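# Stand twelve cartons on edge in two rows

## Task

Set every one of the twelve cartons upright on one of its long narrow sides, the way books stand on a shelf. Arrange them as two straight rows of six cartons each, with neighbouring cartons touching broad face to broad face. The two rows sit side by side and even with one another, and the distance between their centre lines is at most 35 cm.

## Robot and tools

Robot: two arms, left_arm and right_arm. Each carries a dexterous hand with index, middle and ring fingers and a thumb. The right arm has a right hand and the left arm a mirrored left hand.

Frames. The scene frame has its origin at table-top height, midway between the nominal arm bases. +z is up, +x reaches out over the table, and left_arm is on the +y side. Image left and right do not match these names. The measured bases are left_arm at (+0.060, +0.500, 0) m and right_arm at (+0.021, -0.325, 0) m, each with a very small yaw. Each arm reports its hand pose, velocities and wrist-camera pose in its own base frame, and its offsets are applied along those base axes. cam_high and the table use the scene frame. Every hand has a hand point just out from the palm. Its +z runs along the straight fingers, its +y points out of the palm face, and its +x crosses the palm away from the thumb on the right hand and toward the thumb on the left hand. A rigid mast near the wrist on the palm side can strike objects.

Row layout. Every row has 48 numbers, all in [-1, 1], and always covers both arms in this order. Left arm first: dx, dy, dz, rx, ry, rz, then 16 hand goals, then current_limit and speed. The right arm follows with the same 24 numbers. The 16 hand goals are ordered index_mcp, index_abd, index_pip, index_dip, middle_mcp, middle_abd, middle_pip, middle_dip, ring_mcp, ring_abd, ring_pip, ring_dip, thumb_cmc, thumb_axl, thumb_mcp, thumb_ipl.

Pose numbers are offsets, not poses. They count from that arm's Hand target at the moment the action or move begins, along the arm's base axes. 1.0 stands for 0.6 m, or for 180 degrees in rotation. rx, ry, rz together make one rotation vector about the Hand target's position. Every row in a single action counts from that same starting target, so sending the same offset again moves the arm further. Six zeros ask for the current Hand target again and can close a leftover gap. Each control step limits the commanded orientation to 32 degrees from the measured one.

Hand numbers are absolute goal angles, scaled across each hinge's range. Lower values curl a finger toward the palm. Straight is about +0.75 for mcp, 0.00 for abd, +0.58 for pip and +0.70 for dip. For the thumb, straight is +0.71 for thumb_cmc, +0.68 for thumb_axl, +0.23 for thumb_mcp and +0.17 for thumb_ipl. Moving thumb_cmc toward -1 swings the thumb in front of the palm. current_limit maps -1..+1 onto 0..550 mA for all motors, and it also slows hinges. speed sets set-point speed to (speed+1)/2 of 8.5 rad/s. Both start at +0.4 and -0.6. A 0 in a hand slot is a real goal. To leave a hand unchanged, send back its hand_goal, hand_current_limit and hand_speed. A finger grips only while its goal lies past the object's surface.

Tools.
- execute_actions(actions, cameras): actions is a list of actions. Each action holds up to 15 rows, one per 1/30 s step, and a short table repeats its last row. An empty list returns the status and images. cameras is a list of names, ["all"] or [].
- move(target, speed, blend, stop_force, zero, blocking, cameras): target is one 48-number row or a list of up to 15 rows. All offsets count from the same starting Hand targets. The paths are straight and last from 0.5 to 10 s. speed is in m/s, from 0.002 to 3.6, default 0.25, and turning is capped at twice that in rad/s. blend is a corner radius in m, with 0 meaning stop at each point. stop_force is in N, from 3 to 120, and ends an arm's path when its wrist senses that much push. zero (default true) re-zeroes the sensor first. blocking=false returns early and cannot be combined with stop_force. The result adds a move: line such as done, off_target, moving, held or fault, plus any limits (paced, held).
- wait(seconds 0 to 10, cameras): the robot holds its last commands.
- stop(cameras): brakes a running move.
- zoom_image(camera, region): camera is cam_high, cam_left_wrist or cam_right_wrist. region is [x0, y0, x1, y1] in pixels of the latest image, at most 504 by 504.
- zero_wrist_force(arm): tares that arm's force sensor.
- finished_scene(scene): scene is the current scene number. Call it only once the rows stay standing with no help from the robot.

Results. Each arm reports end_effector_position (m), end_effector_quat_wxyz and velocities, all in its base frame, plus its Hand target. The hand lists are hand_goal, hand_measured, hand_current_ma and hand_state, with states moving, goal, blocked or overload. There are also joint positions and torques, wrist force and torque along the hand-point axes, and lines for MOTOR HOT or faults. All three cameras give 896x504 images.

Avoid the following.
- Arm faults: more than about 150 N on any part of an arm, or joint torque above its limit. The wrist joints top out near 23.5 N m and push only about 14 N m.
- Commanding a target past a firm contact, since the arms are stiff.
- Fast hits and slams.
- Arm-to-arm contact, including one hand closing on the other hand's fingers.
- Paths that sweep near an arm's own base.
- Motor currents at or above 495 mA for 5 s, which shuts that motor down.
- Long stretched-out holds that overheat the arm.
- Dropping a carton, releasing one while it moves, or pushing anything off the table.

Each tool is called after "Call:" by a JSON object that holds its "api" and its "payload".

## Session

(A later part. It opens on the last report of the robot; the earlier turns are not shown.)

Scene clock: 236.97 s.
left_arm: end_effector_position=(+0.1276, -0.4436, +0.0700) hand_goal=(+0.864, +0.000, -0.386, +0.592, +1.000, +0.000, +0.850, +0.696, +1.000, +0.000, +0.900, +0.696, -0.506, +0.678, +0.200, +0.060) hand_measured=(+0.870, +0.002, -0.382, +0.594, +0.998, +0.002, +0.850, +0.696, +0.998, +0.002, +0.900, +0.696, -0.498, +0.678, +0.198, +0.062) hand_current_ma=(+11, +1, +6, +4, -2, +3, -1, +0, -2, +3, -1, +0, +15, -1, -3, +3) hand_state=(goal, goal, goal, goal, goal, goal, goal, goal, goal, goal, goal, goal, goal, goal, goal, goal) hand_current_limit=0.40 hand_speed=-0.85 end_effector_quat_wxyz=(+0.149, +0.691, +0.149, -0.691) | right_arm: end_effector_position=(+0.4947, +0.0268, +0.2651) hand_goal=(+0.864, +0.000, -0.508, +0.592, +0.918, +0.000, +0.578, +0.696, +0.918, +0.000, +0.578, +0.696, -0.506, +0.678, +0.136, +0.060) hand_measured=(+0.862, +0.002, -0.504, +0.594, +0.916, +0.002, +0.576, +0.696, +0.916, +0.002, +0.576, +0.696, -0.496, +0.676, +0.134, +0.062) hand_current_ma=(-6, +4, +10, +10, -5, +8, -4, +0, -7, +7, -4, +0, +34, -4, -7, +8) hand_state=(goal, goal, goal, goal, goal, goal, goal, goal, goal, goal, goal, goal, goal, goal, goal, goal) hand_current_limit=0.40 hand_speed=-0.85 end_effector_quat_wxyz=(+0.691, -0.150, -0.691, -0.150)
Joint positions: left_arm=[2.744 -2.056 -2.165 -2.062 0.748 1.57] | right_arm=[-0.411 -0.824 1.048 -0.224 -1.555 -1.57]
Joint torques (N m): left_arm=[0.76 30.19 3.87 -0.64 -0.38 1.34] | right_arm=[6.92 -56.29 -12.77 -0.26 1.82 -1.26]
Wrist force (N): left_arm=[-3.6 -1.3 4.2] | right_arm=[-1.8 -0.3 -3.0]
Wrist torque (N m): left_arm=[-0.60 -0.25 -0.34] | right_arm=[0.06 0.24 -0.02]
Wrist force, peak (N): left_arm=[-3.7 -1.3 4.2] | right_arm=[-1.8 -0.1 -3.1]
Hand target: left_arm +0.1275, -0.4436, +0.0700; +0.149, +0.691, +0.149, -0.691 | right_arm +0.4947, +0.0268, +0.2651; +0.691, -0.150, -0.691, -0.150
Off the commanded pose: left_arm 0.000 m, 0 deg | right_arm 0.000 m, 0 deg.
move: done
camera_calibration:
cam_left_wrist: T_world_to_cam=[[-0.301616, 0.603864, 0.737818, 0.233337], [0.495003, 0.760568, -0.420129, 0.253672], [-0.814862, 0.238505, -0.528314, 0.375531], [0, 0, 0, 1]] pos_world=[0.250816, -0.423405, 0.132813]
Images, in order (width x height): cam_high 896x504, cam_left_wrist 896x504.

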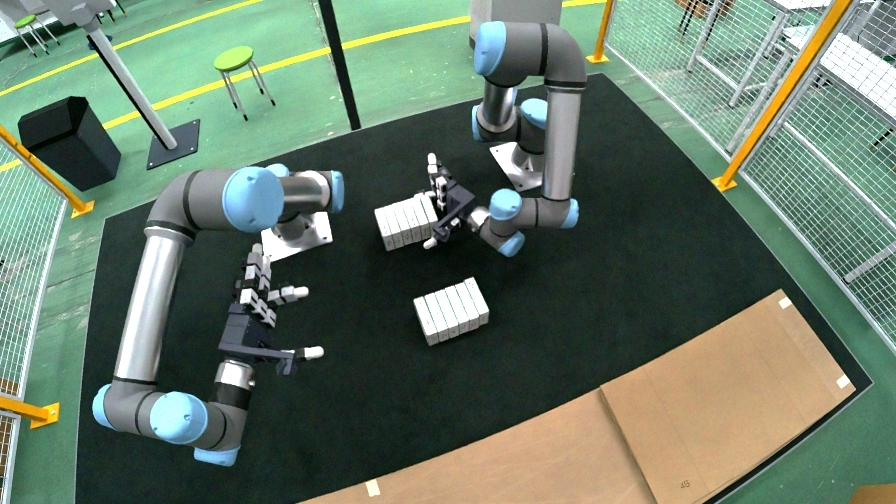

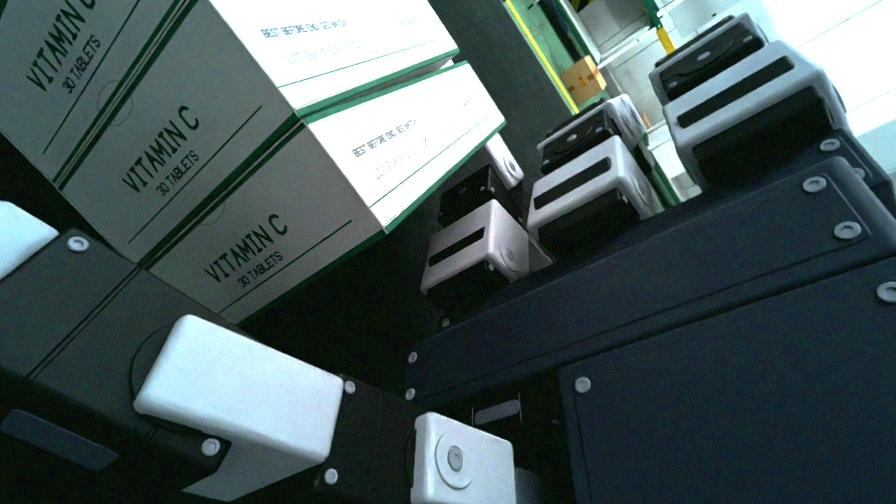

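Call:
{"api": "move", "payload": {"target": [-0.008,0,0,0,0,0,0.864,0,-0.387,0.592,1.0,0,0.85,0.696,1.0,0,0.9,0.696,-0.506,0.678,0.2,0.06,0.4,-0.85,0,0,0,0,0,0,0.864,0,-0.508,0.592,0.918,0,0.578,0.696,0.918,0,0.578,0.696,-0.506,0.678,0.136,0.06,0.4,-0.85], "speed": 0.05, "cameras": ["cam_high","cam_left_wrist"]}}

Call:
{"api": "zoom_image", "payload": {"camera": "cam_high", "region": [370, 185, 450, 255]}}

Call:
{"api": "zoom_image", "payload": {"camera": "cam_left_wrist", "region": [250, 0, 550, 250]}}

Scene clock: 238.67 s.
left_arm: end_effector_position=(+0.1226, -0.4436, +0.0700) hand_goal=(+0.864, +0.000, -0.386, +0.592, +1.000, +0.000, +0.850, +0.696, +1.000, +0.000, +0.900, +0.696, -0.506, +0.678, +0.200, +0.060) hand_measured=(+0.866, +0.002, -0.384, +0.594, +0.998, +0.002, +0.850, +0.696, +0.998, +0.002, +0.900, +0.696, -0.498, +0.678, +0.198, +0.062) hand_current_ma=(+4, +1, +4, +4, -2, +3, -1, +0, -2, +3, -1, +0, +15, -1, -3, +3) hand_state=(goal, goal, goal, goal, goal, goal, goal, goal, goal, goal, goal, goal, goal, goal, goal, goal) hand_current_limit=0.40 hand_speed=-0.85 end_effector_quat_wxyz=(+0.149, +0.691, +0.149, -0.691) | right_arm: end_effector_position=(+0.4947, +0.0268, +0.2651) hand_goal=(+0.864, +0.000, -0.508, +0.592, +0.918, +0.000, +0.578, +0.696, +0.918, +0.000, +0.578, +0.696, -0.506, +0.678, +0.136, +0.060) hand_measured=(+0.862, +0.002, -0.504, +0.594, +0.916, +0.002, +0.576, +0.696, +0.916, +0.002, +0.576, +0.696, -0.496, +0.676, +0.134, +0.062) hand_current_ma=(-6, +4, +10, +10, -5, +8, -4, +0, -7, +7, -4, +0, +34, -4, -7, +8) hand_state=(goal, goal, goal, goal, goal, goal, goal, goal, goal, goal, goal, goal, goal, goal, goal, goal) hand_current_limit=0.40 hand_speed=-0.85 end_effector_quat_wxyz=(+0.691, -0.150, -0.691, -0.150)
Joint positions: left_arm=[2.739 -2.051 -2.176 -2.057 0.743 1.57] | right_arm=[-0.411 -0.824 1.048 -0.224 -1.555 -1.57]
Joint torques (N m): left_arm=[-0.66 34.3 13.73 -1.06 -0.26 1.38] | right_arm=[5.93 -55.89 -12.11 -0.26 1.98 -1.28]
Wrist force (N): left_arm=[-3.4 -1.1 3.6] | right_arm=[-1.7 -0.2 -2.9]
Wrist torque (N m): left_arm=[-0.61 -0.25 -0.32] | right_arm=[0.06 0.23 -0.01]
Wrist force, peak (N): left_arm=[-3.7 -1.5 4.4] | right_arm=[-1.5 -0.3 -3.3]
Hand target: left_arm +0.1227, -0.4436, +0.0700; +0.149, +0.691, +0.149, -0.691 | right_arm +0.4947, +0.0268, +0.2651; +0.691, -0.150, -0.691, -0.150
Off the commanded pose: left_arm 0.000 m, 0 deg | right_arm 0.000 m, 0 deg.
move: done
camera_calibration:
cam_left_wrist: T_world_to_cam=[[-0.301616, 0.603864, 0.737818, 0.231859], [0.495003, 0.760568, -0.420129, 0.256098], [-0.814862, 0.238505, -0.528314, 0.371538], [0, 0, 0, 1]] pos_world=[0.245916, -0.423405, 0.132813]
Images, in order (width x height): cam_high 896x504, cam_left_wrist 896x504.

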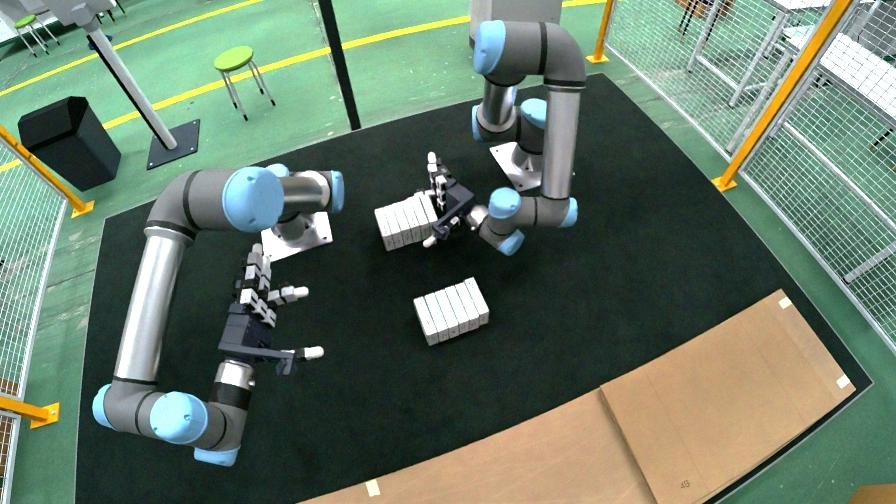

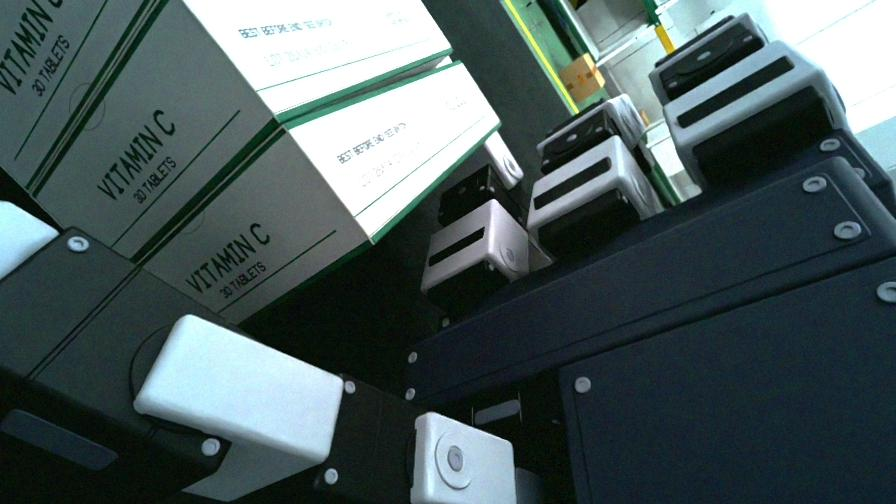

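Scaled by 6.300 from the camera's 896x504 image, which has a finer 1280x720 frame.

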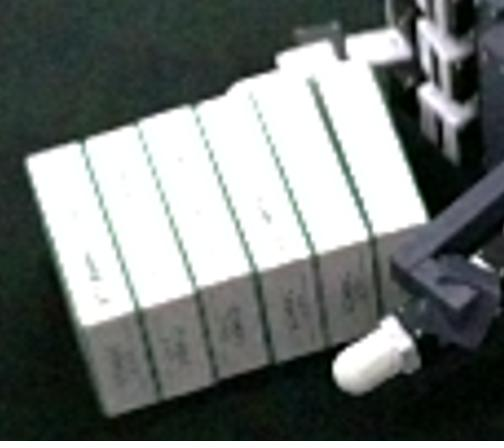

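Scaled by 1.680 from the camera's 896x504 image, which has a finer 1280x720 frame.

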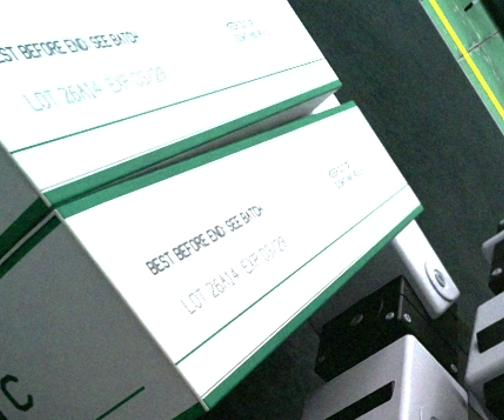

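Call:
{"api": "move", "payload": {"target": [0,-0.013,0,0,0,0,0.864,0,-0.387,0.592,1.0,0,0.85,0.696,1.0,0,0.9,0.696,-0.506,0.678,0.2,0.06,0.4,-0.85,0,0,0,0,0,0,0.864,0,-0.508,0.592,0.918,0,0.578,0.696,0.918,0,0.578,0.696,-0.506,0.678,0.136,0.06,0.4,-0.85], "speed": 0.03, "stop_force": 5, "cameras": ["cam_high","cam_left_wrist"]}}

Call:
{"api": "zoom_image", "payload": {"camera": "cam_high", "region": [370, 185, 450, 255]}}

Call:
{"api": "zoom_image", "payload": {"camera": "cam_left_wrist", "region": [250, 0, 550, 250]}}

Scene clock: 240.23 s.
left_arm: end_effector_position=(+0.1227, -0.4514, +0.0700) hand_goal=(+0.864, +0.000, -0.386, +0.592, +1.000, +0.000, +0.850, +0.696, +1.000, +0.000, +0.900, +0.696, -0.506, +0.678, +0.200, +0.060) hand_measured=(+0.866, +0.002, -0.384, +0.594, +0.998, +0.002, +0.850, +0.696, +0.998, +0.002, +0.900, +0.696, -0.498, +0.678, +0.198, +0.062) hand_current_ma=(+4, +1, +4, +4, -2, +3, -1, +0, -2, +3, -1, +0, +15, -1, -3, +3) hand_state=(goal, goal, goal, goal, goal, goal, goal, goal, goal, goal, goal, goal, goal, goal, goal, goal) hand_current_limit=0.40 hand_speed=-0.85 end_effector_quat_wxyz=(+0.149, +0.691, +0.149, -0.691) | right_arm: end_effector_position=(+0.4947, +0.0268, +0.2651) hand_goal=(+0.864, +0.000, -0.508, +0.592, +0.918, +0.000, +0.578, +0.696, +0.918, +0.000, +0.578, +0.696, -0.506, +0.678, +0.136, +0.060) hand_measured=(+0.862, +0.002, -0.504, +0.594, +0.916, +0.002, +0.576, +0.696, +0.916, +0.002, +0.576, +0.696, -0.496, +0.676, +0.134, +0.062) hand_current_ma=(-6, +4, +10, +10, -5, +8, -4, +0, -7, +7, -4, +0, +34, -4, -7, +8) hand_state=(goal, goal, goal, goal, goal, goal, goal, goal, goal, goal, goal, goal, goal, goal, goal, goal) hand_current_limit=0.40 hand_speed=-0.85 end_effector_quat_wxyz=(+0.691, -0.150, -0.691, -0.150)
Joint positions: left_arm=[2.72 -2.059 -2.16 -2.065 0.724 1.57] | right_arm=[-0.411 -0.824 1.048 -0.224 -1.555 -1.57]
Joint torques (N m): left_arm=[8.36 41.97 0.51 -0.1 1.7 1.47] | right_arm=[6.13 -55.8 -13.01 -0.21 2.08 -1.17]
Wrist force (N): left_arm=[-3.4 -1.0 3.8] | right_arm=[-1.9 -0.2 -2.9]
Wrist torque (N m): left_arm=[-0.62 -0.23 -0.32] | right_arm=[0.06 0.26 -0.03]
Wrist force, peak (N): left_arm=[-3.5 -1.0 3.8] | right_arm=[-1.9 -0.3 -3.2]
Hand target: left_arm +0.1227, -0.4514, +0.0700; +0.149, +0.691, +0.149, -0.691 | right_arm +0.4947, +0.0268, +0.2651; +0.691, -0.150, -0.691, -0.150
Off the commanded pose: left_arm 0.000 m, 0 deg | right_arm 0.000 m, 0 deg.
move: done
camera_calibration:
cam_left_wrist: T_world_to_cam=[[-0.301556, 0.603846, 0.737858, 0.236572], [0.494968, 0.760578, -0.420151, 0.261997], [-0.814905, 0.238517, -0.528241, 0.373487], [0, 0, 0, 1]] pos_world=[0.246016, -0.431205, 0.132813]
Images, in order (width x height): cam_high 896x504, cam_left_wrist 896x504.

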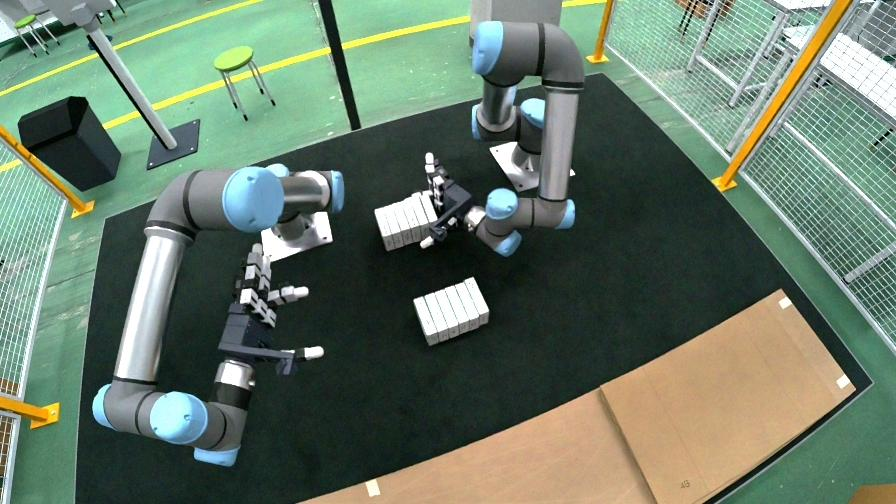

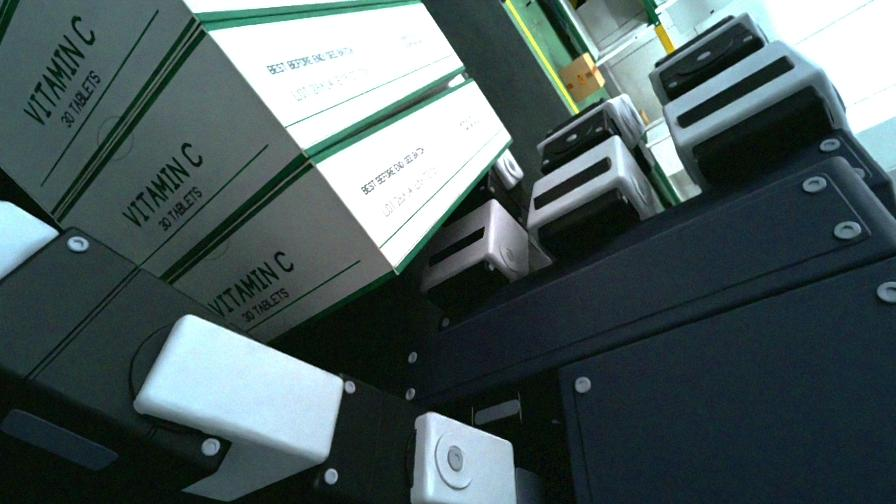

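Scaled by 6.300 from the camera's 896x504 image, which has a finer 1280x720 frame.

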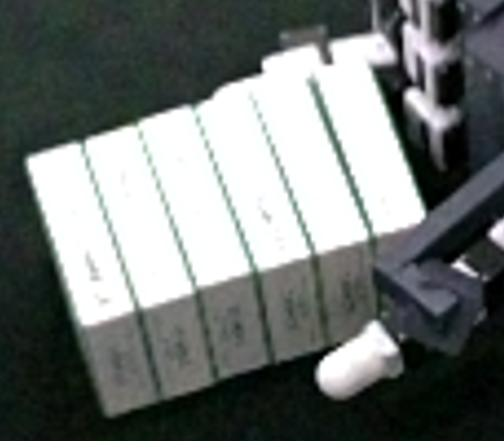

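Scaled by 1.680 from the camera's 896x504 image, which has a finer 1280x720 frame.

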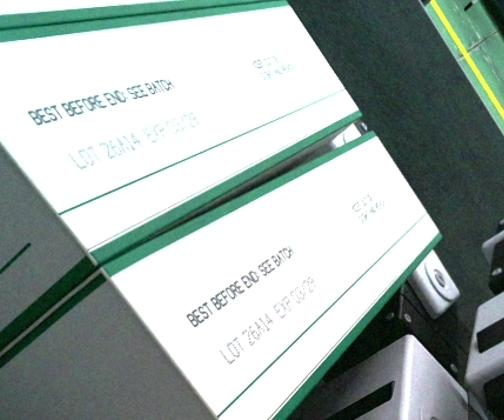

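Call:
{"api": "move", "payload": {"target": [0,-0.005,0,0,0,0,0.864,0,-0.387,0.592,1.0,0,0.85,0.696,1.0,0,0.9,0.696,-0.506,0.678,0.2,0.06,0.4,-0.85,0,0,0,0,0,0,0.864,0,-0.508,0.592,0.918,0,0.578,0.696,0.918,0,0.578,0.696,-0.506,0.678,0.136,0.06,0.4,-0.85], "speed": 0.03, "stop_force": 5, "cameras": ["cam_left_wrist"]}}

Call:
{"api": "zoom_image", "payload": {"camera": "cam_left_wrist", "region": [250, 0, 550, 250]}}

Scene clock: 241.47 s.
left_arm: end_effector_position=(+0.1227, -0.4544, +0.0700) hand_goal=(+0.864, +0.000, -0.386, +0.592, +1.000, +0.000, +0.850, +0.696, +1.000, +0.000, +0.900, +0.696, -0.506, +0.678, +0.200, +0.060) hand_measured=(+0.866, +0.002, -0.384, +0.594, +0.998, +0.002, +0.850, +0.696, +0.998, +0.002, +0.900, +0.696, -0.498, +0.678, +0.198, +0.062) hand_current_ma=(+4, +1, +4, +4, -2, +3, -1, +0, -2, +3, -1, +0, +15, -1, -3, +3) hand_state=(goal, goal, goal, goal, goal, goal, goal, goal, goal, goal, goal, goal, goal, goal, goal, goal) hand_current_limit=0.40 hand_speed=-0.85 end_effector_quat_wxyz=(+0.149, +0.691, +0.149, -0.691) | right_arm: end_effector_position=(+0.4947, +0.0268, +0.2651) hand_goal=(+0.864, +0.000, -0.508, +0.592, +0.918, +0.000, +0.578, +0.696, +0.918, +0.000, +0.578, +0.696, -0.506, +0.678, +0.136, +0.060) hand_measured=(+0.862, +0.002, -0.504, +0.594, +0.916, +0.002, +0.576, +0.696, +0.916, +0.002, +0.576, +0.696, -0.496, +0.676, +0.134, +0.062) hand_current_ma=(-6, +4, +10, +10, -5, +8, -4, +0, -7, +7, -4, +0, +34, -4, -7, +8) hand_state=(goal, goal, goal, goal, goal, goal, goal, goal, goal, goal, goal, goal, goal, goal, goal, goal) hand_current_limit=0.40 hand_speed=-0.85 end_effector_quat_wxyz=(+0.691, -0.150, -0.691, -0.150)
Joint positions: left_arm=[2.713 -2.062 -2.154 -2.068 0.717 1.57] | right_arm=[-0.411 -0.824 1.048 -0.224 -1.555 -1.57]
Joint torques (N m): left_arm=[6.56 30.51 3.66 -0.64 1.62 1.84] | right_arm=[5.09 -55.56 -12.4 -0.26 1.87 -1.29]
Wrist force (N): left_arm=[-3.5 -0.9 3.9] | right_arm=[-1.9 -0.3 -2.7]
Wrist torque (N m): left_arm=[-0.60 -0.21 -0.34] | right_arm=[0.04 0.25 -0.03]
Wrist force, peak (N): left_arm=[-3.6 -1.1 3.9] | right_arm=[-1.8 -0.1 -3.1]
Hand target: left_arm +0.1227, -0.4544, +0.0700; +0.149, +0.691, +0.149, -0.691 | right_arm +0.4947, +0.0268, +0.2651; +0.691, -0.150, -0.691, -0.150
Off the commanded pose: left_arm 0.000 m, 0 deg | right_arm 0.000 m, 0 deg.
move: done
camera_calibration:
cam_left_wrist: T_world_to_cam=[[-0.301616, 0.603864, 0.737818, 0.238411], [0.495003, 0.760568, -0.420129, 0.264262], [-0.814862, 0.238505, -0.528314, 0.374196], [0, 0, 0, 1]] pos_world=[0.246016, -0.434205, 0.132813]
Images, in order (width x height): cam_left_wrist 896x504.

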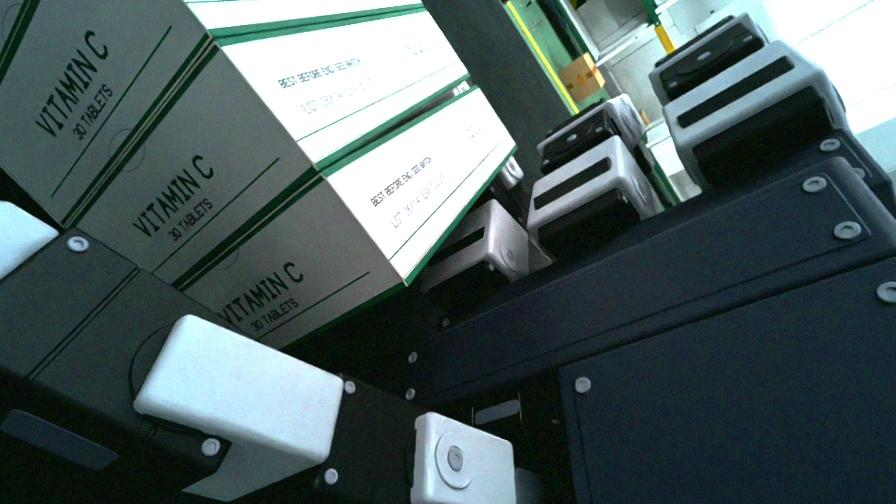

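Scaled by 1.680 from the camera's 896x504 image, which has a finer 1280x720 frame.

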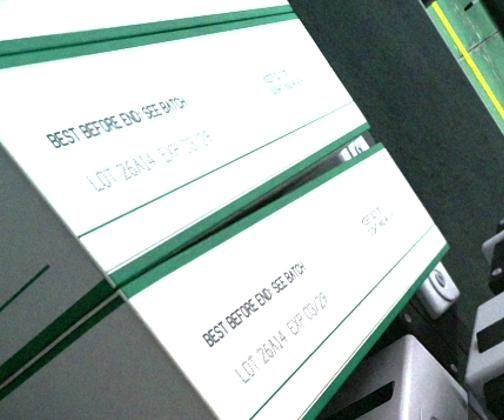

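Call:
{"api": "move", "payload": {"target": [0,-0.005,0,0,0,0,0.864,0,-0.387,0.592,1.0,0,0.85,0.696,1.0,0,0.9,0.696,-0.506,0.678,0.2,0.06,0.4,-0.85,0,0,0,0,0,0,0.864,0,-0.508,0.592,0.918,0,0.578,0.696,0.918,0,0.578,0.696,-0.506,0.678,0.136,0.06,0.4,-0.85], "speed": 0.03, "stop_force": 5, "cameras": ["cam_left_wrist"]}}

Call:
{"api": "zoom_image", "payload": {"camera": "cam_left_wrist", "region": [250, 0, 550, 250]}}

Call:
{"api": "move", "payload": {"target": [0,-0.005,0,0,0,0,0.864,0,-0.387,0.592,1.0,0,0.85,0.696,1.0,0,0.9,0.696,-0.506,0.678,0.2,0.06,0.4,-0.85,0,0,0,0,0,0,0.864,0,-0.508,0.592,0.918,0,0.578,0.696,0.918,0,0.578,0.696,-0.506,0.678,0.136,0.06,0.4,-0.85], "speed": 0.03, "stop_force": 5, "cameras": ["cam_left_wrist", "cam_high"]}}

Call:
{"api": "zoom_image", "payload": {"camera": "cam_left_wrist", "region": [250, 0, 550, 250]}}

Call:
{"api": "zoom_image", "payload": {"camera": "cam_high", "region": [370, 185, 450, 255]}}

Scene clock: 242.83 s.
left_arm: end_effector_position=(+0.1227, -0.4574, +0.0700) hand_goal=(+0.864, +0.000, -0.386, +0.592, +1.000, +0.000, +0.850, +0.696, +1.000, +0.000, +0.900, +0.696, -0.506, +0.678, +0.200, +0.060) hand_measured=(+0.866, +0.002, -0.384, +0.594, +0.998, +0.002, +0.850, +0.696, +0.998, +0.002, +0.900, +0.696, -0.498, +0.678, +0.198, +0.062) hand_current_ma=(+4, +1, +4, +4, -2, +3, -1, +0, -2, +3, -1, +0, +15, -1, -3, +3) hand_state=(goal, goal, goal, goal, goal, goal, goal, goal, goal, goal, goal, goal, goal, goal, goal, goal) hand_current_limit=0.40 hand_speed=-0.85 end_effector_quat_wxyz=(+0.149, +0.691, +0.149, -0.691) | right_arm: end_effector_position=(+0.4947, +0.0268, +0.2651) hand_goal=(+0.864, +0.000, -0.508, +0.592, +0.918, +0.000, +0.578, +0.696, +0.918, +0.000, +0.578, +0.696, -0.506, +0.678, +0.136, +0.060) hand_measured=(+0.862, +0.002, -0.504, +0.594, +0.916, +0.002, +0.576, +0.696, +0.916, +0.002, +0.576, +0.696, -0.496, +0.676, +0.134, +0.062) hand_current_ma=(-6, +4, +10, +10, -5, +8, -4, +0, -7, +7, -4, +0, +34, -4, -7, +8) hand_state=(goal, goal, goal, goal, goal, goal, goal, goal, goal, goal, goal, goal, goal, goal, goal, goal) hand_current_limit=0.40 hand_speed=-0.85 end_effector_quat_wxyz=(+0.691, -0.150, -0.691, -0.150)
Joint positions: left_arm=[2.706 -2.065 -2.148 -2.071 0.71 1.57] | right_arm=[-0.411 -0.824 1.048 -0.224 -1.555 -1.57]
Joint torques (N m): left_arm=[6.8 32.34 3.2 -0.6 1.56 1.88] | right_arm=[5.29 -55.79 -13.11 -0.13 1.89 -1.24]
Wrist force (N): left_arm=[-3.6 -1.3 3.9] | right_arm=[-1.7 -0.1 -3.0]
Wrist torque (N m): left_arm=[-0.65 -0.19 -0.34] | right_arm=[0.09 0.23 0.00]
Wrist force, peak (N): left_arm=[-3.6 -1.3 3.9] | right_arm=[-1.8 -0.2 -3.1]
Hand target: left_arm +0.1227, -0.4574, +0.0700; +0.149, +0.691, +0.149, -0.691 | right_arm +0.4947, +0.0268, +0.2651; +0.691, -0.150, -0.691, -0.150
Off the commanded pose: left_arm 0.000 m, 0 deg | right_arm 0.000 m, 0 deg.
move: done
camera_calibration:
cam_left_wrist: T_world_to_cam=[[-0.301616, 0.603864, 0.737818, 0.240223], [0.495003, 0.760568, -0.420129, 0.266544], [-0.814862, 0.238505, -0.528314, 0.374911], [0, 0, 0, 1]] pos_world=[0.246016, -0.437205, 0.132813]
Images, in order (width x height): cam_left_wrist 896x504.

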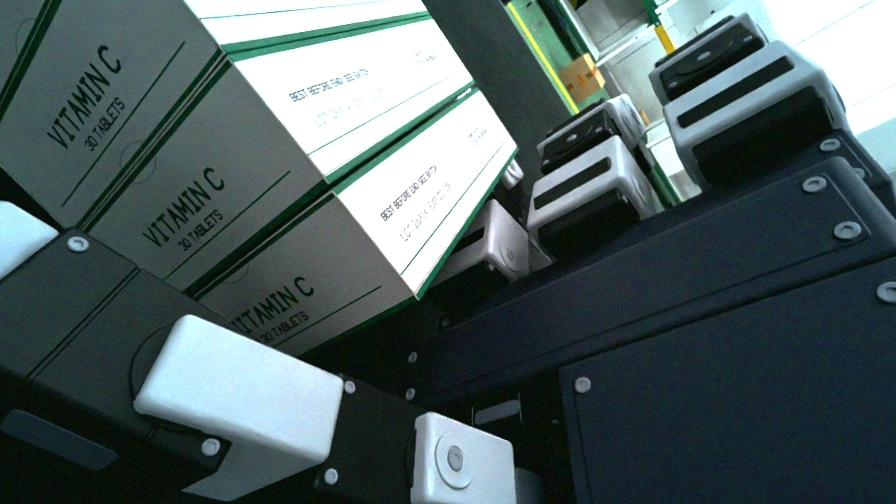

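Scaled by 1.680 from the camera's 896x504 image, which has a finer 1280x720 frame.

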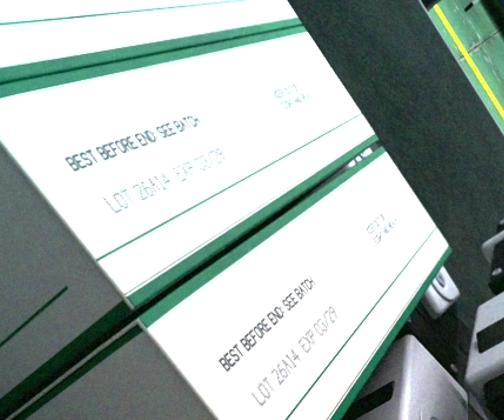

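Scene clock: 243.90 s.
left_arm: end_effector_position=(+0.1227, -0.4604, +0.0700) hand_goal=(+0.864, +0.000, -0.386, +0.592, +1.000, +0.000, +0.850, +0.696, +1.000, +0.000, +0.900, +0.696, -0.506, +0.678, +0.200, +0.060) hand_measured=(+0.868, +0.002, -0.384, +0.594, +0.998, +0.002, +0.850, +0.696, +0.998, +0.002, +0.900, +0.696, -0.498, +0.678, +0.198, +0.062) hand_current_ma=(+7, +1, +4, +4, -2, +3, -1, +0, -2, +3, -1, +0, +15, -1, -3, +3) hand_state=(goal, goal, goal, goal, goal, goal, goal, goal, goal, goal, goal, goal, goal, goal, goal, goal) hand_current_limit=0.40 hand_speed=-0.85 end_effector_quat_wxyz=(+0.149, +0.691, +0.149, -0.691) | right_arm: end_effector_position=(+0.4947, +0.0268, +0.2651) hand_goal=(+0.864, +0.000, -0.508, +0.592, +0.918, +0.000, +0.578, +0.696, +0.918, +0.000, +0.578, +0.696, -0.506, +0.678, +0.136, +0.060) hand_measured=(+0.862, +0.002, -0.504, +0.594, +0.916, +0.002, +0.576, +0.696, +0.916, +0.002, +0.576, +0.696, -0.496, +0.676, +0.134, +0.062) hand_current_ma=(-6, +4, +10, +10, -5, +8, -4, +0, -7, +7, -4, +0, +34, -4, -7, +8) hand_state=(goal, goal, goal, goal, goal, goal, goal, goal, goal, goal, goal, goal, goal, goal, goal, goal) hand_current_limit=0.40 hand_speed=-0.85 end_effector_quat_wxyz=(+0.691, -0.150, -0.691, -0.150)
Joint positions: left_arm=[2.699 -2.068 -2.141 -2.074 0.703 1.57] | right_arm=[-0.411 -0.824 1.048 -0.224 -1.555 -1.57]
Joint torques (N m): left_arm=[6.48 32.69 3.87 -0.56 1.61 2] | right_arm=[5.39 -54.36 -13.03 -0.21 1.91 -1.28]
Wrist force (N): left_arm=[-3.5 -1.9 3.7] | right_arm=[-1.7 -0.2 -3.0]
Wrist torque (N m): left_arm=[-0.60 -0.21 -0.36] | right_arm=[0.06 0.24 -0.01]
Wrist force, peak (N): left_arm=[-3.5 -2.3 3.8] | right_arm=[-2.1 -0.2 -3.0]
Hand target: left_arm +0.1227, -0.4604, +0.0700; +0.149, +0.691, +0.149, -0.691 | right_arm +0.4947, +0.0268, +0.2651; +0.691, -0.150, -0.691, -0.150
Off the commanded pose: left_arm 0.000 m, 0 deg | right_arm 0.000 m, 0 deg.
move: done
camera_calibration:
cam_left_wrist: T_world_to_cam=[[-0.301616, 0.603864, 0.737818, 0.242034], [0.495003, 0.760568, -0.420129, 0.268826], [-0.814862, 0.238505, -0.528314, 0.375627], [0, 0, 0, 1]] pos_world=[0.246016, -0.440205, 0.132813]
Images, in order (width x height): cam_high 896x504, cam_left_wrist 896x504.

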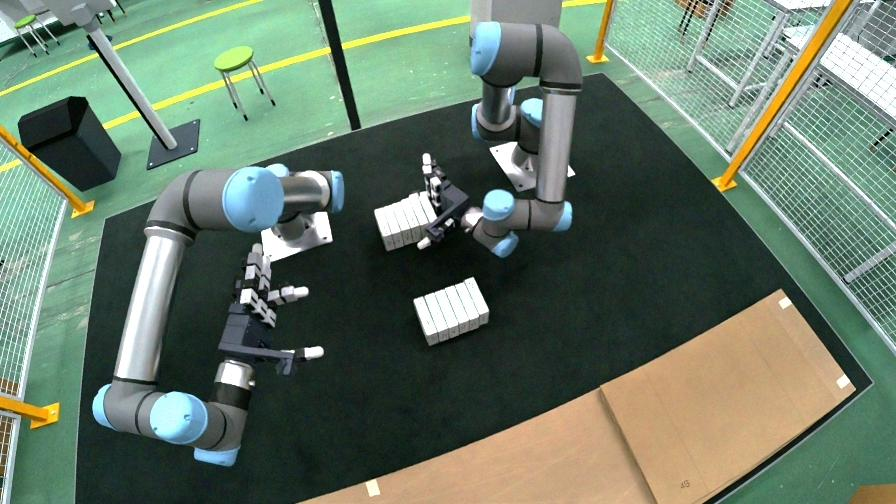

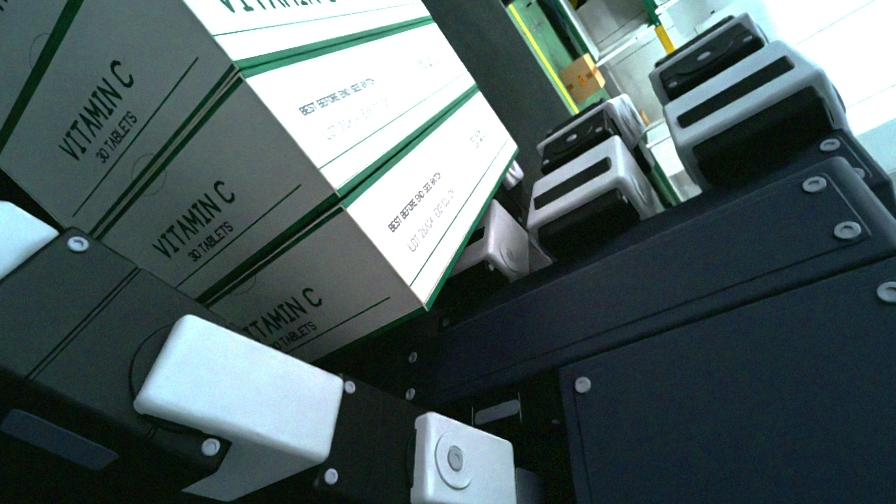

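Scaled by 1.680 from the camera's 896x504 image, which has a finer 1280x720 frame.

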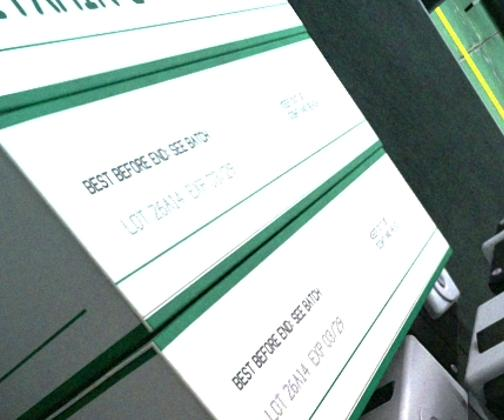

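Scaled by 6.300 from the camera's 896x504 image, which has a finer 1280x720 frame.

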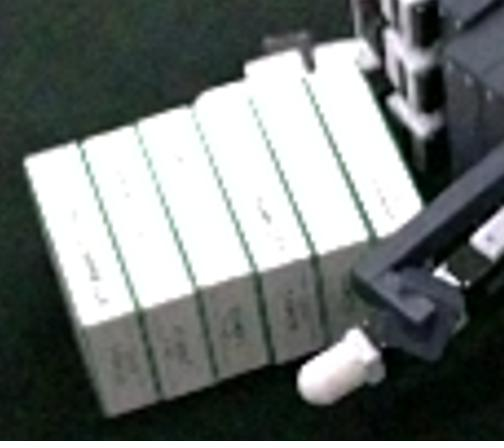

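Call:
{"api": "move", "payload": {"target": [[-0.006,0.012,0,0,0,0,0.864,0,-0.387,0.592,1.0,0,0.85,0.696,1.0,0,0.9,0.696,-0.506,0.678,0.2,0.06,0.4,-0.85,0,0,0,0,0,0,0.864,0,-0.508,0.592,0.918,0,0.578,0.696,0.918,0,0.578,0.696,-0.506,0.678,0.136,0.06,0.4,-0.85],[-0.006,0.012,0.2,0,0,0,0.864,0,-0.387,0.592,1.0,0,0.85,0.696,1.0,0,0.9,0.696,-0.506,0.678,0.2,0.06,0.4,-0.85,0,0,0,0,0,0,0.864,0,-0.508,0.592,0.918,0,0.578,0.696,0.918,0,0.578,0.696,-0.506,0.678,0.136,0.06,0.4,-0.85]], "speed": 0.1, "cameras": ["cam_left_wrist", "cam_high"]}}

Call:
{"api": "zoom_image", "payload": {"camera": "cam_high", "region": [370, 185, 450, 255]}}

Call:
{"api": "zoom_image", "payload": {"camera": "cam_high", "region": [405, 270, 495, 350]}}

Scene clock: 246.43 s.
left_arm: end_effector_position=(+0.1191, -0.4532, +0.1900) hand_goal=(+0.864, +0.000, -0.386, +0.592, +1.000, +0.000, +0.850, +0.696, +1.000, +0.000, +0.900, +0.696, -0.506, +0.678, +0.200, +0.060) hand_measured=(+0.866, +0.002, -0.384, +0.594, +0.998, +0.002, +0.850, +0.696, +0.998, +0.002, +0.900, +0.696, -0.498, +0.678, +0.198, +0.062) hand_current_ma=(+4, +1, +4, +4, -2, +3, -1, +0, -2, +3, -1, +0, +15, -1, -3, +3) hand_state=(goal, goal, goal, goal, goal, goal, goal, goal, goal, goal, goal, goal, goal, goal, goal, goal) hand_current_limit=0.40 hand_speed=-0.85 end_effector_quat_wxyz=(+0.149, +0.691, +0.149, -0.691) | right_arm: end_effector_position=(+0.4947, +0.0268, +0.2651) hand_goal=(+0.864, +0.000, -0.508, +0.592, +0.918, +0.000, +0.578, +0.696, +0.918, +0.000, +0.578, +0.696, -0.506, +0.678, +0.136, +0.060) hand_measured=(+0.862, +0.002, -0.504, +0.594, +0.916, +0.002, +0.576, +0.696, +0.916, +0.002, +0.576, +0.696, -0.496, +0.676, +0.134, +0.062) hand_current_ma=(-6, +4, +10, +10, -5, +8, -4, +0, -7, +7, -4, +0, +34, -4, -7, +8) hand_state=(goal, goal, goal, goal, goal, goal, goal, goal, goal, goal, goal, goal, goal, goal, goal, goal) hand_current_limit=0.40 hand_speed=-0.85 end_effector_quat_wxyz=(+0.691, -0.150, -0.691, -0.150)
Joint positions: left_arm=[2.712 -1.794 -2.088 -2.402 0.716 1.57] | right_arm=[-0.411 -0.824 1.048 -0.224 -1.555 -1.57]
Joint torques (N m): left_arm=[6.54 24.2 7.15 -1.84 1.69 0.78] | right_arm=[4.96 -55.23 -13.56 -0.25 1.84 -1.32]
Wrist force (N): left_arm=[-3.3 -0.7 3.5] | right_arm=[-1.7 -0.1 -3.0]
Wrist torque (N m): left_arm=[-0.57 -0.28 -0.36] | right_arm=[0.09 0.23 -0.01]
Wrist force, peak (N): left_arm=[-4.4 -0.9 3.6] | right_arm=[-1.8 -0.4 -3.1]
Hand target: left_arm +0.1191, -0.4532, +0.1900; +0.149, +0.691, +0.149, -0.691 | right_arm +0.4947, +0.0268, +0.2651; +0.691, -0.150, -0.691, -0.150
Off the commanded pose: left_arm 0.000 m, 0 deg | right_arm 0.000 m, 0 deg.
move: done
camera_calibration:
cam_left_wrist: T_world_to_cam=[[-0.301686, 0.603912, 0.737751, 0.148116], [0.495086, 0.760528, -0.420103, 0.315504], [-0.814785, 0.238511, -0.528429, 0.434387], [0, 0, 0, 1]] pos_world=[0.242415, -0.433005, 0.252814]
Images, in order (width x height): cam_high 896x504, cam_left_wrist 896x504.

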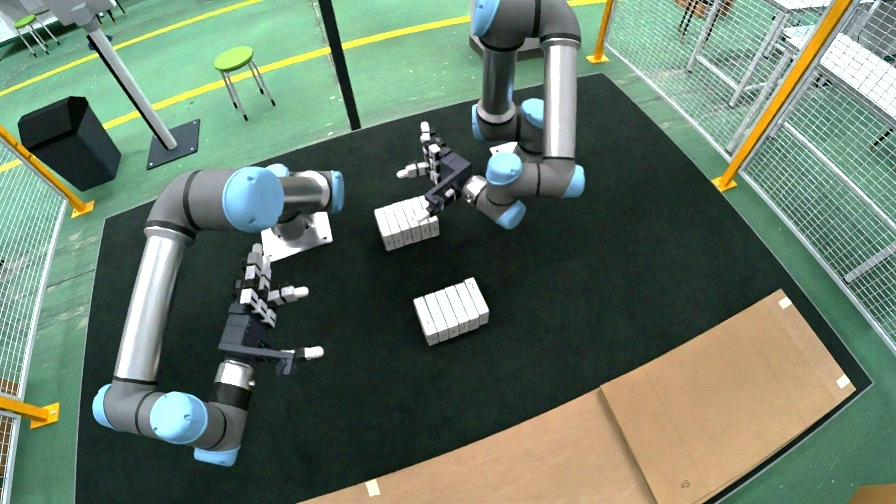

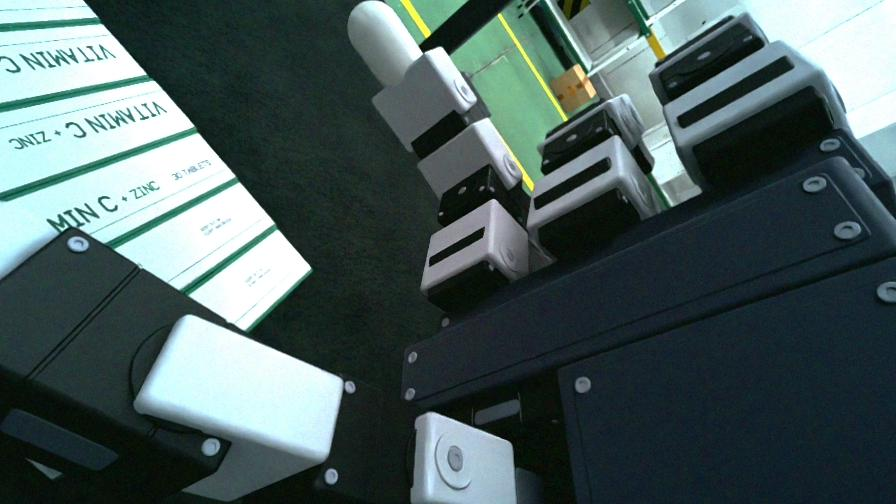

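Scaled by 6.300 from the camera's 896x504 image, which has a finer 1280x720 frame.

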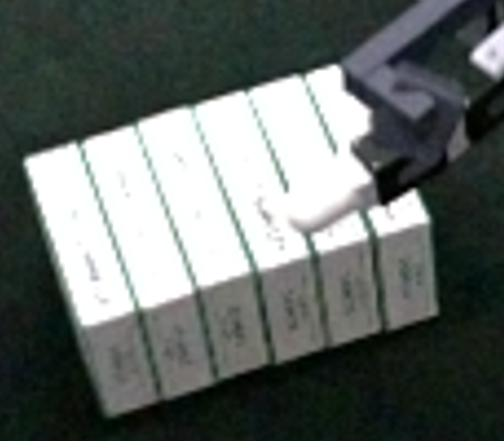

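Scaled by 5.600 from the camera's 896x504 image, which has a finer 1280x720 frame.

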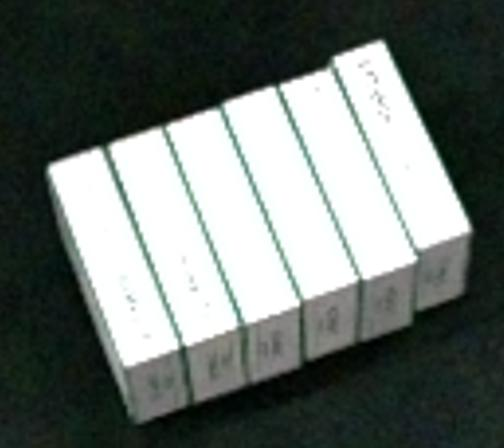

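Call:
{"api": "move", "payload": {"target": [0.498,0.057,0,0,0,0,0.864,0,-0.387,0.592,1.0,0,0.85,0.696,1.0,0,0.9,0.696,-0.506,0.678,0.2,0.06,0.4,-0.85,0,0,0,0,0,0,0.864,0,-0.508,0.592,0.918,0,0.578,0.696,0.918,0,0.578,0.696,-0.506,0.678,0.136,0.06,0.4,-0.85], "speed": 0.2, "cameras": ["cam_left_wrist", "cam_high"]}}

Call:
{"api": "zoom_image", "payload": {"camera": "cam_high", "region": [370, 185, 450, 255]}}

Call:
{"api": "zoom_image", "payload": {"camera": "cam_high", "region": [405, 260, 505, 350]}}

Scene clock: 249.03 s.
left_arm: end_effector_position=(+0.4179, -0.4189, +0.1900) hand_goal=(+0.864, +0.000, -0.386, +0.592, +1.000, +0.000, +0.850, +0.696, +1.000, +0.000, +0.900, +0.696, -0.506, +0.678, +0.200, +0.060) hand_measured=(+0.866, +0.002, -0.384, +0.594, +0.998, +0.002, +0.850, +0.696, +0.998, +0.002, +0.900, +0.696, -0.498, +0.678, +0.198, +0.062) hand_current_ma=(+3, +1, +3, +4, -2, +3, -1, +0, -2, +3, -1, +0, +15, -1, -2, +3) hand_state=(goal, goal, goal, goal, goal, goal, goal, goal, goal, goal, goal, goal, goal, goal, goal, goal) hand_current_limit=0.40 hand_speed=-0.85 end_effector_quat_wxyz=(+0.149, +0.691, +0.150, -0.691) | right_arm: end_effector_position=(+0.4947, +0.0268, +0.2651) hand_goal=(+0.864, +0.000, -0.508, +0.592, +0.918, +0.000, +0.578, +0.696, +0.918, +0.000, +0.578, +0.696, -0.506, +0.678, +0.136, +0.060) hand_measured=(+0.862, +0.002, -0.504, +0.594, +0.916, +0.002, +0.576, +0.696, +0.916, +0.002, +0.576, +0.696, -0.496, +0.676, +0.134, +0.062) hand_current_ma=(-6, +4, +10, +10, -5, +8, -4, +0, -7, +7, -4, +0, +34, -4, -7, +8) hand_state=(goal, goal, goal, goal, goal, goal, goal, goal, goal, goal, goal, goal, goal, goal, goal, goal) hand_current_limit=0.40 hand_speed=-0.85 end_effector_quat_wxyz=(+0.691, -0.150, -0.691, -0.150)
Joint positions: left_arm=[2.956 -2.277 -1.323 -2.684 0.96 1.57] | right_arm=[-0.411 -0.824 1.048 -0.224 -1.555 -1.57]
Joint torques (N m): left_arm=[-6.07 45.01 30.37 -1.55 -1.44 1.89] | right_arm=[4.2 -54.85 -14.25 -0.23 2.03 -1.3]
Wrist force (N): left_arm=[-3.4 -0.8 3.6] | right_arm=[-2.0 -0.1 -3.0]
Wrist torque (N m): left_arm=[-0.56 -0.22 -0.38] | right_arm=[0.08 0.26 -0.03]
Wrist force, peak (N): left_arm=[-3.3 -1.5 5.3] | right_arm=[-1.8 -0.3 -3.2]
Hand target: left_arm +0.4179, -0.4190, +0.1900; +0.149, +0.691, +0.149, -0.691 | right_arm +0.4947, +0.0268, +0.2651; +0.691, -0.150, -0.691, -0.150
Off the commanded pose: left_arm 0.000 m, 0 deg | right_arm 0.000 m, 0 deg.
move: done
camera_calibration:
cam_left_wrist: T_world_to_cam=[[-0.30151, 0.603874, 0.737854, 0.21744], [0.494942, 0.760563, -0.420211, 0.14173], [-0.814938, 0.238497, -0.5282, 0.669625], [0, 0, 0, 1]] pos_world=[0.541116, -0.398805, 0.252813]
Images, in order (width x height): cam_high 896x504, cam_left_wrist 896x504.

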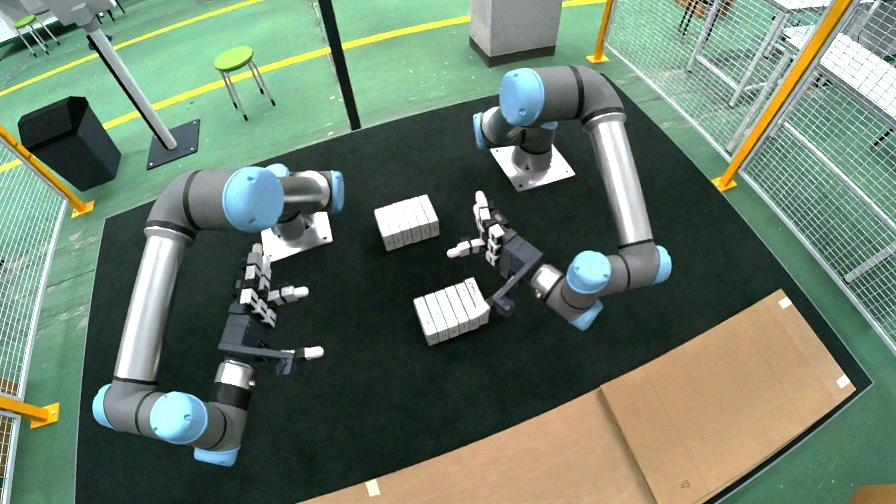

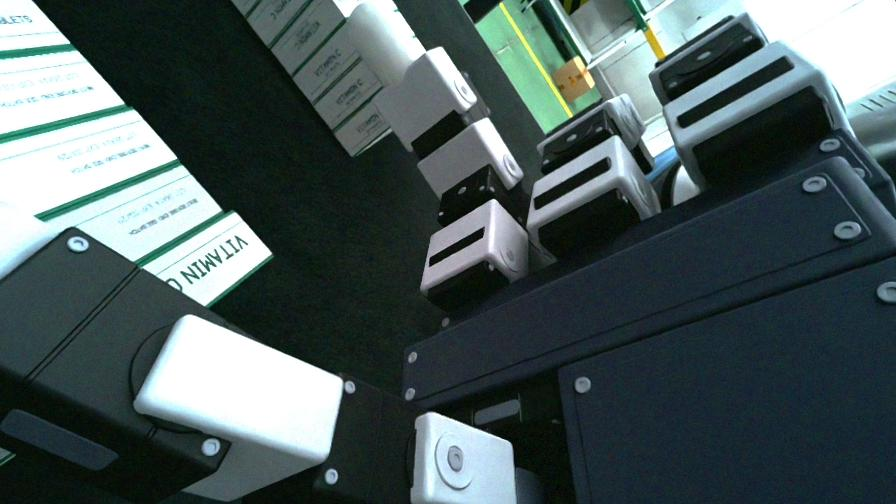

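Scaled by 6.300 from the camera's 896x504 image, which has a finer 1280x720 frame.

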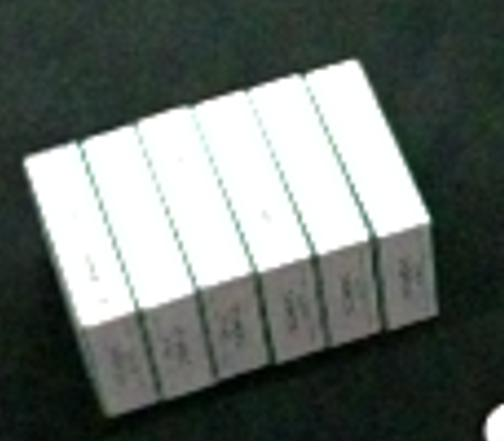

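Scaled by 5.040 from the camera's 896x504 image, which has a finer 1280x720 frame.

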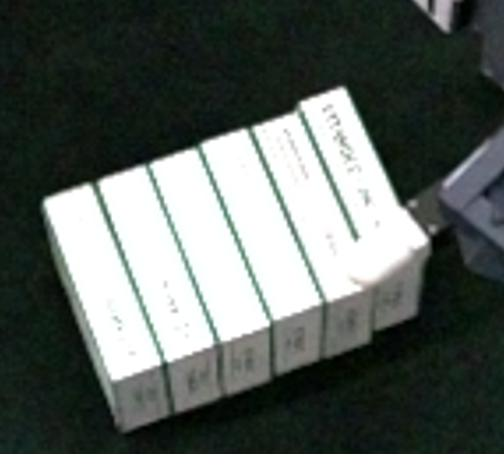

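Call:
{"api": "zoom_image", "payload": {"camera": "cam_left_wrist", "region": [50, 50, 350, 310]}}

Scaled by 1.680 from the camera's 896x504 image, which has a finer 1280x720 frame.

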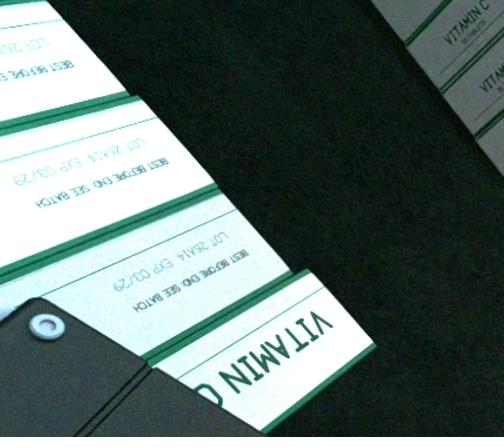

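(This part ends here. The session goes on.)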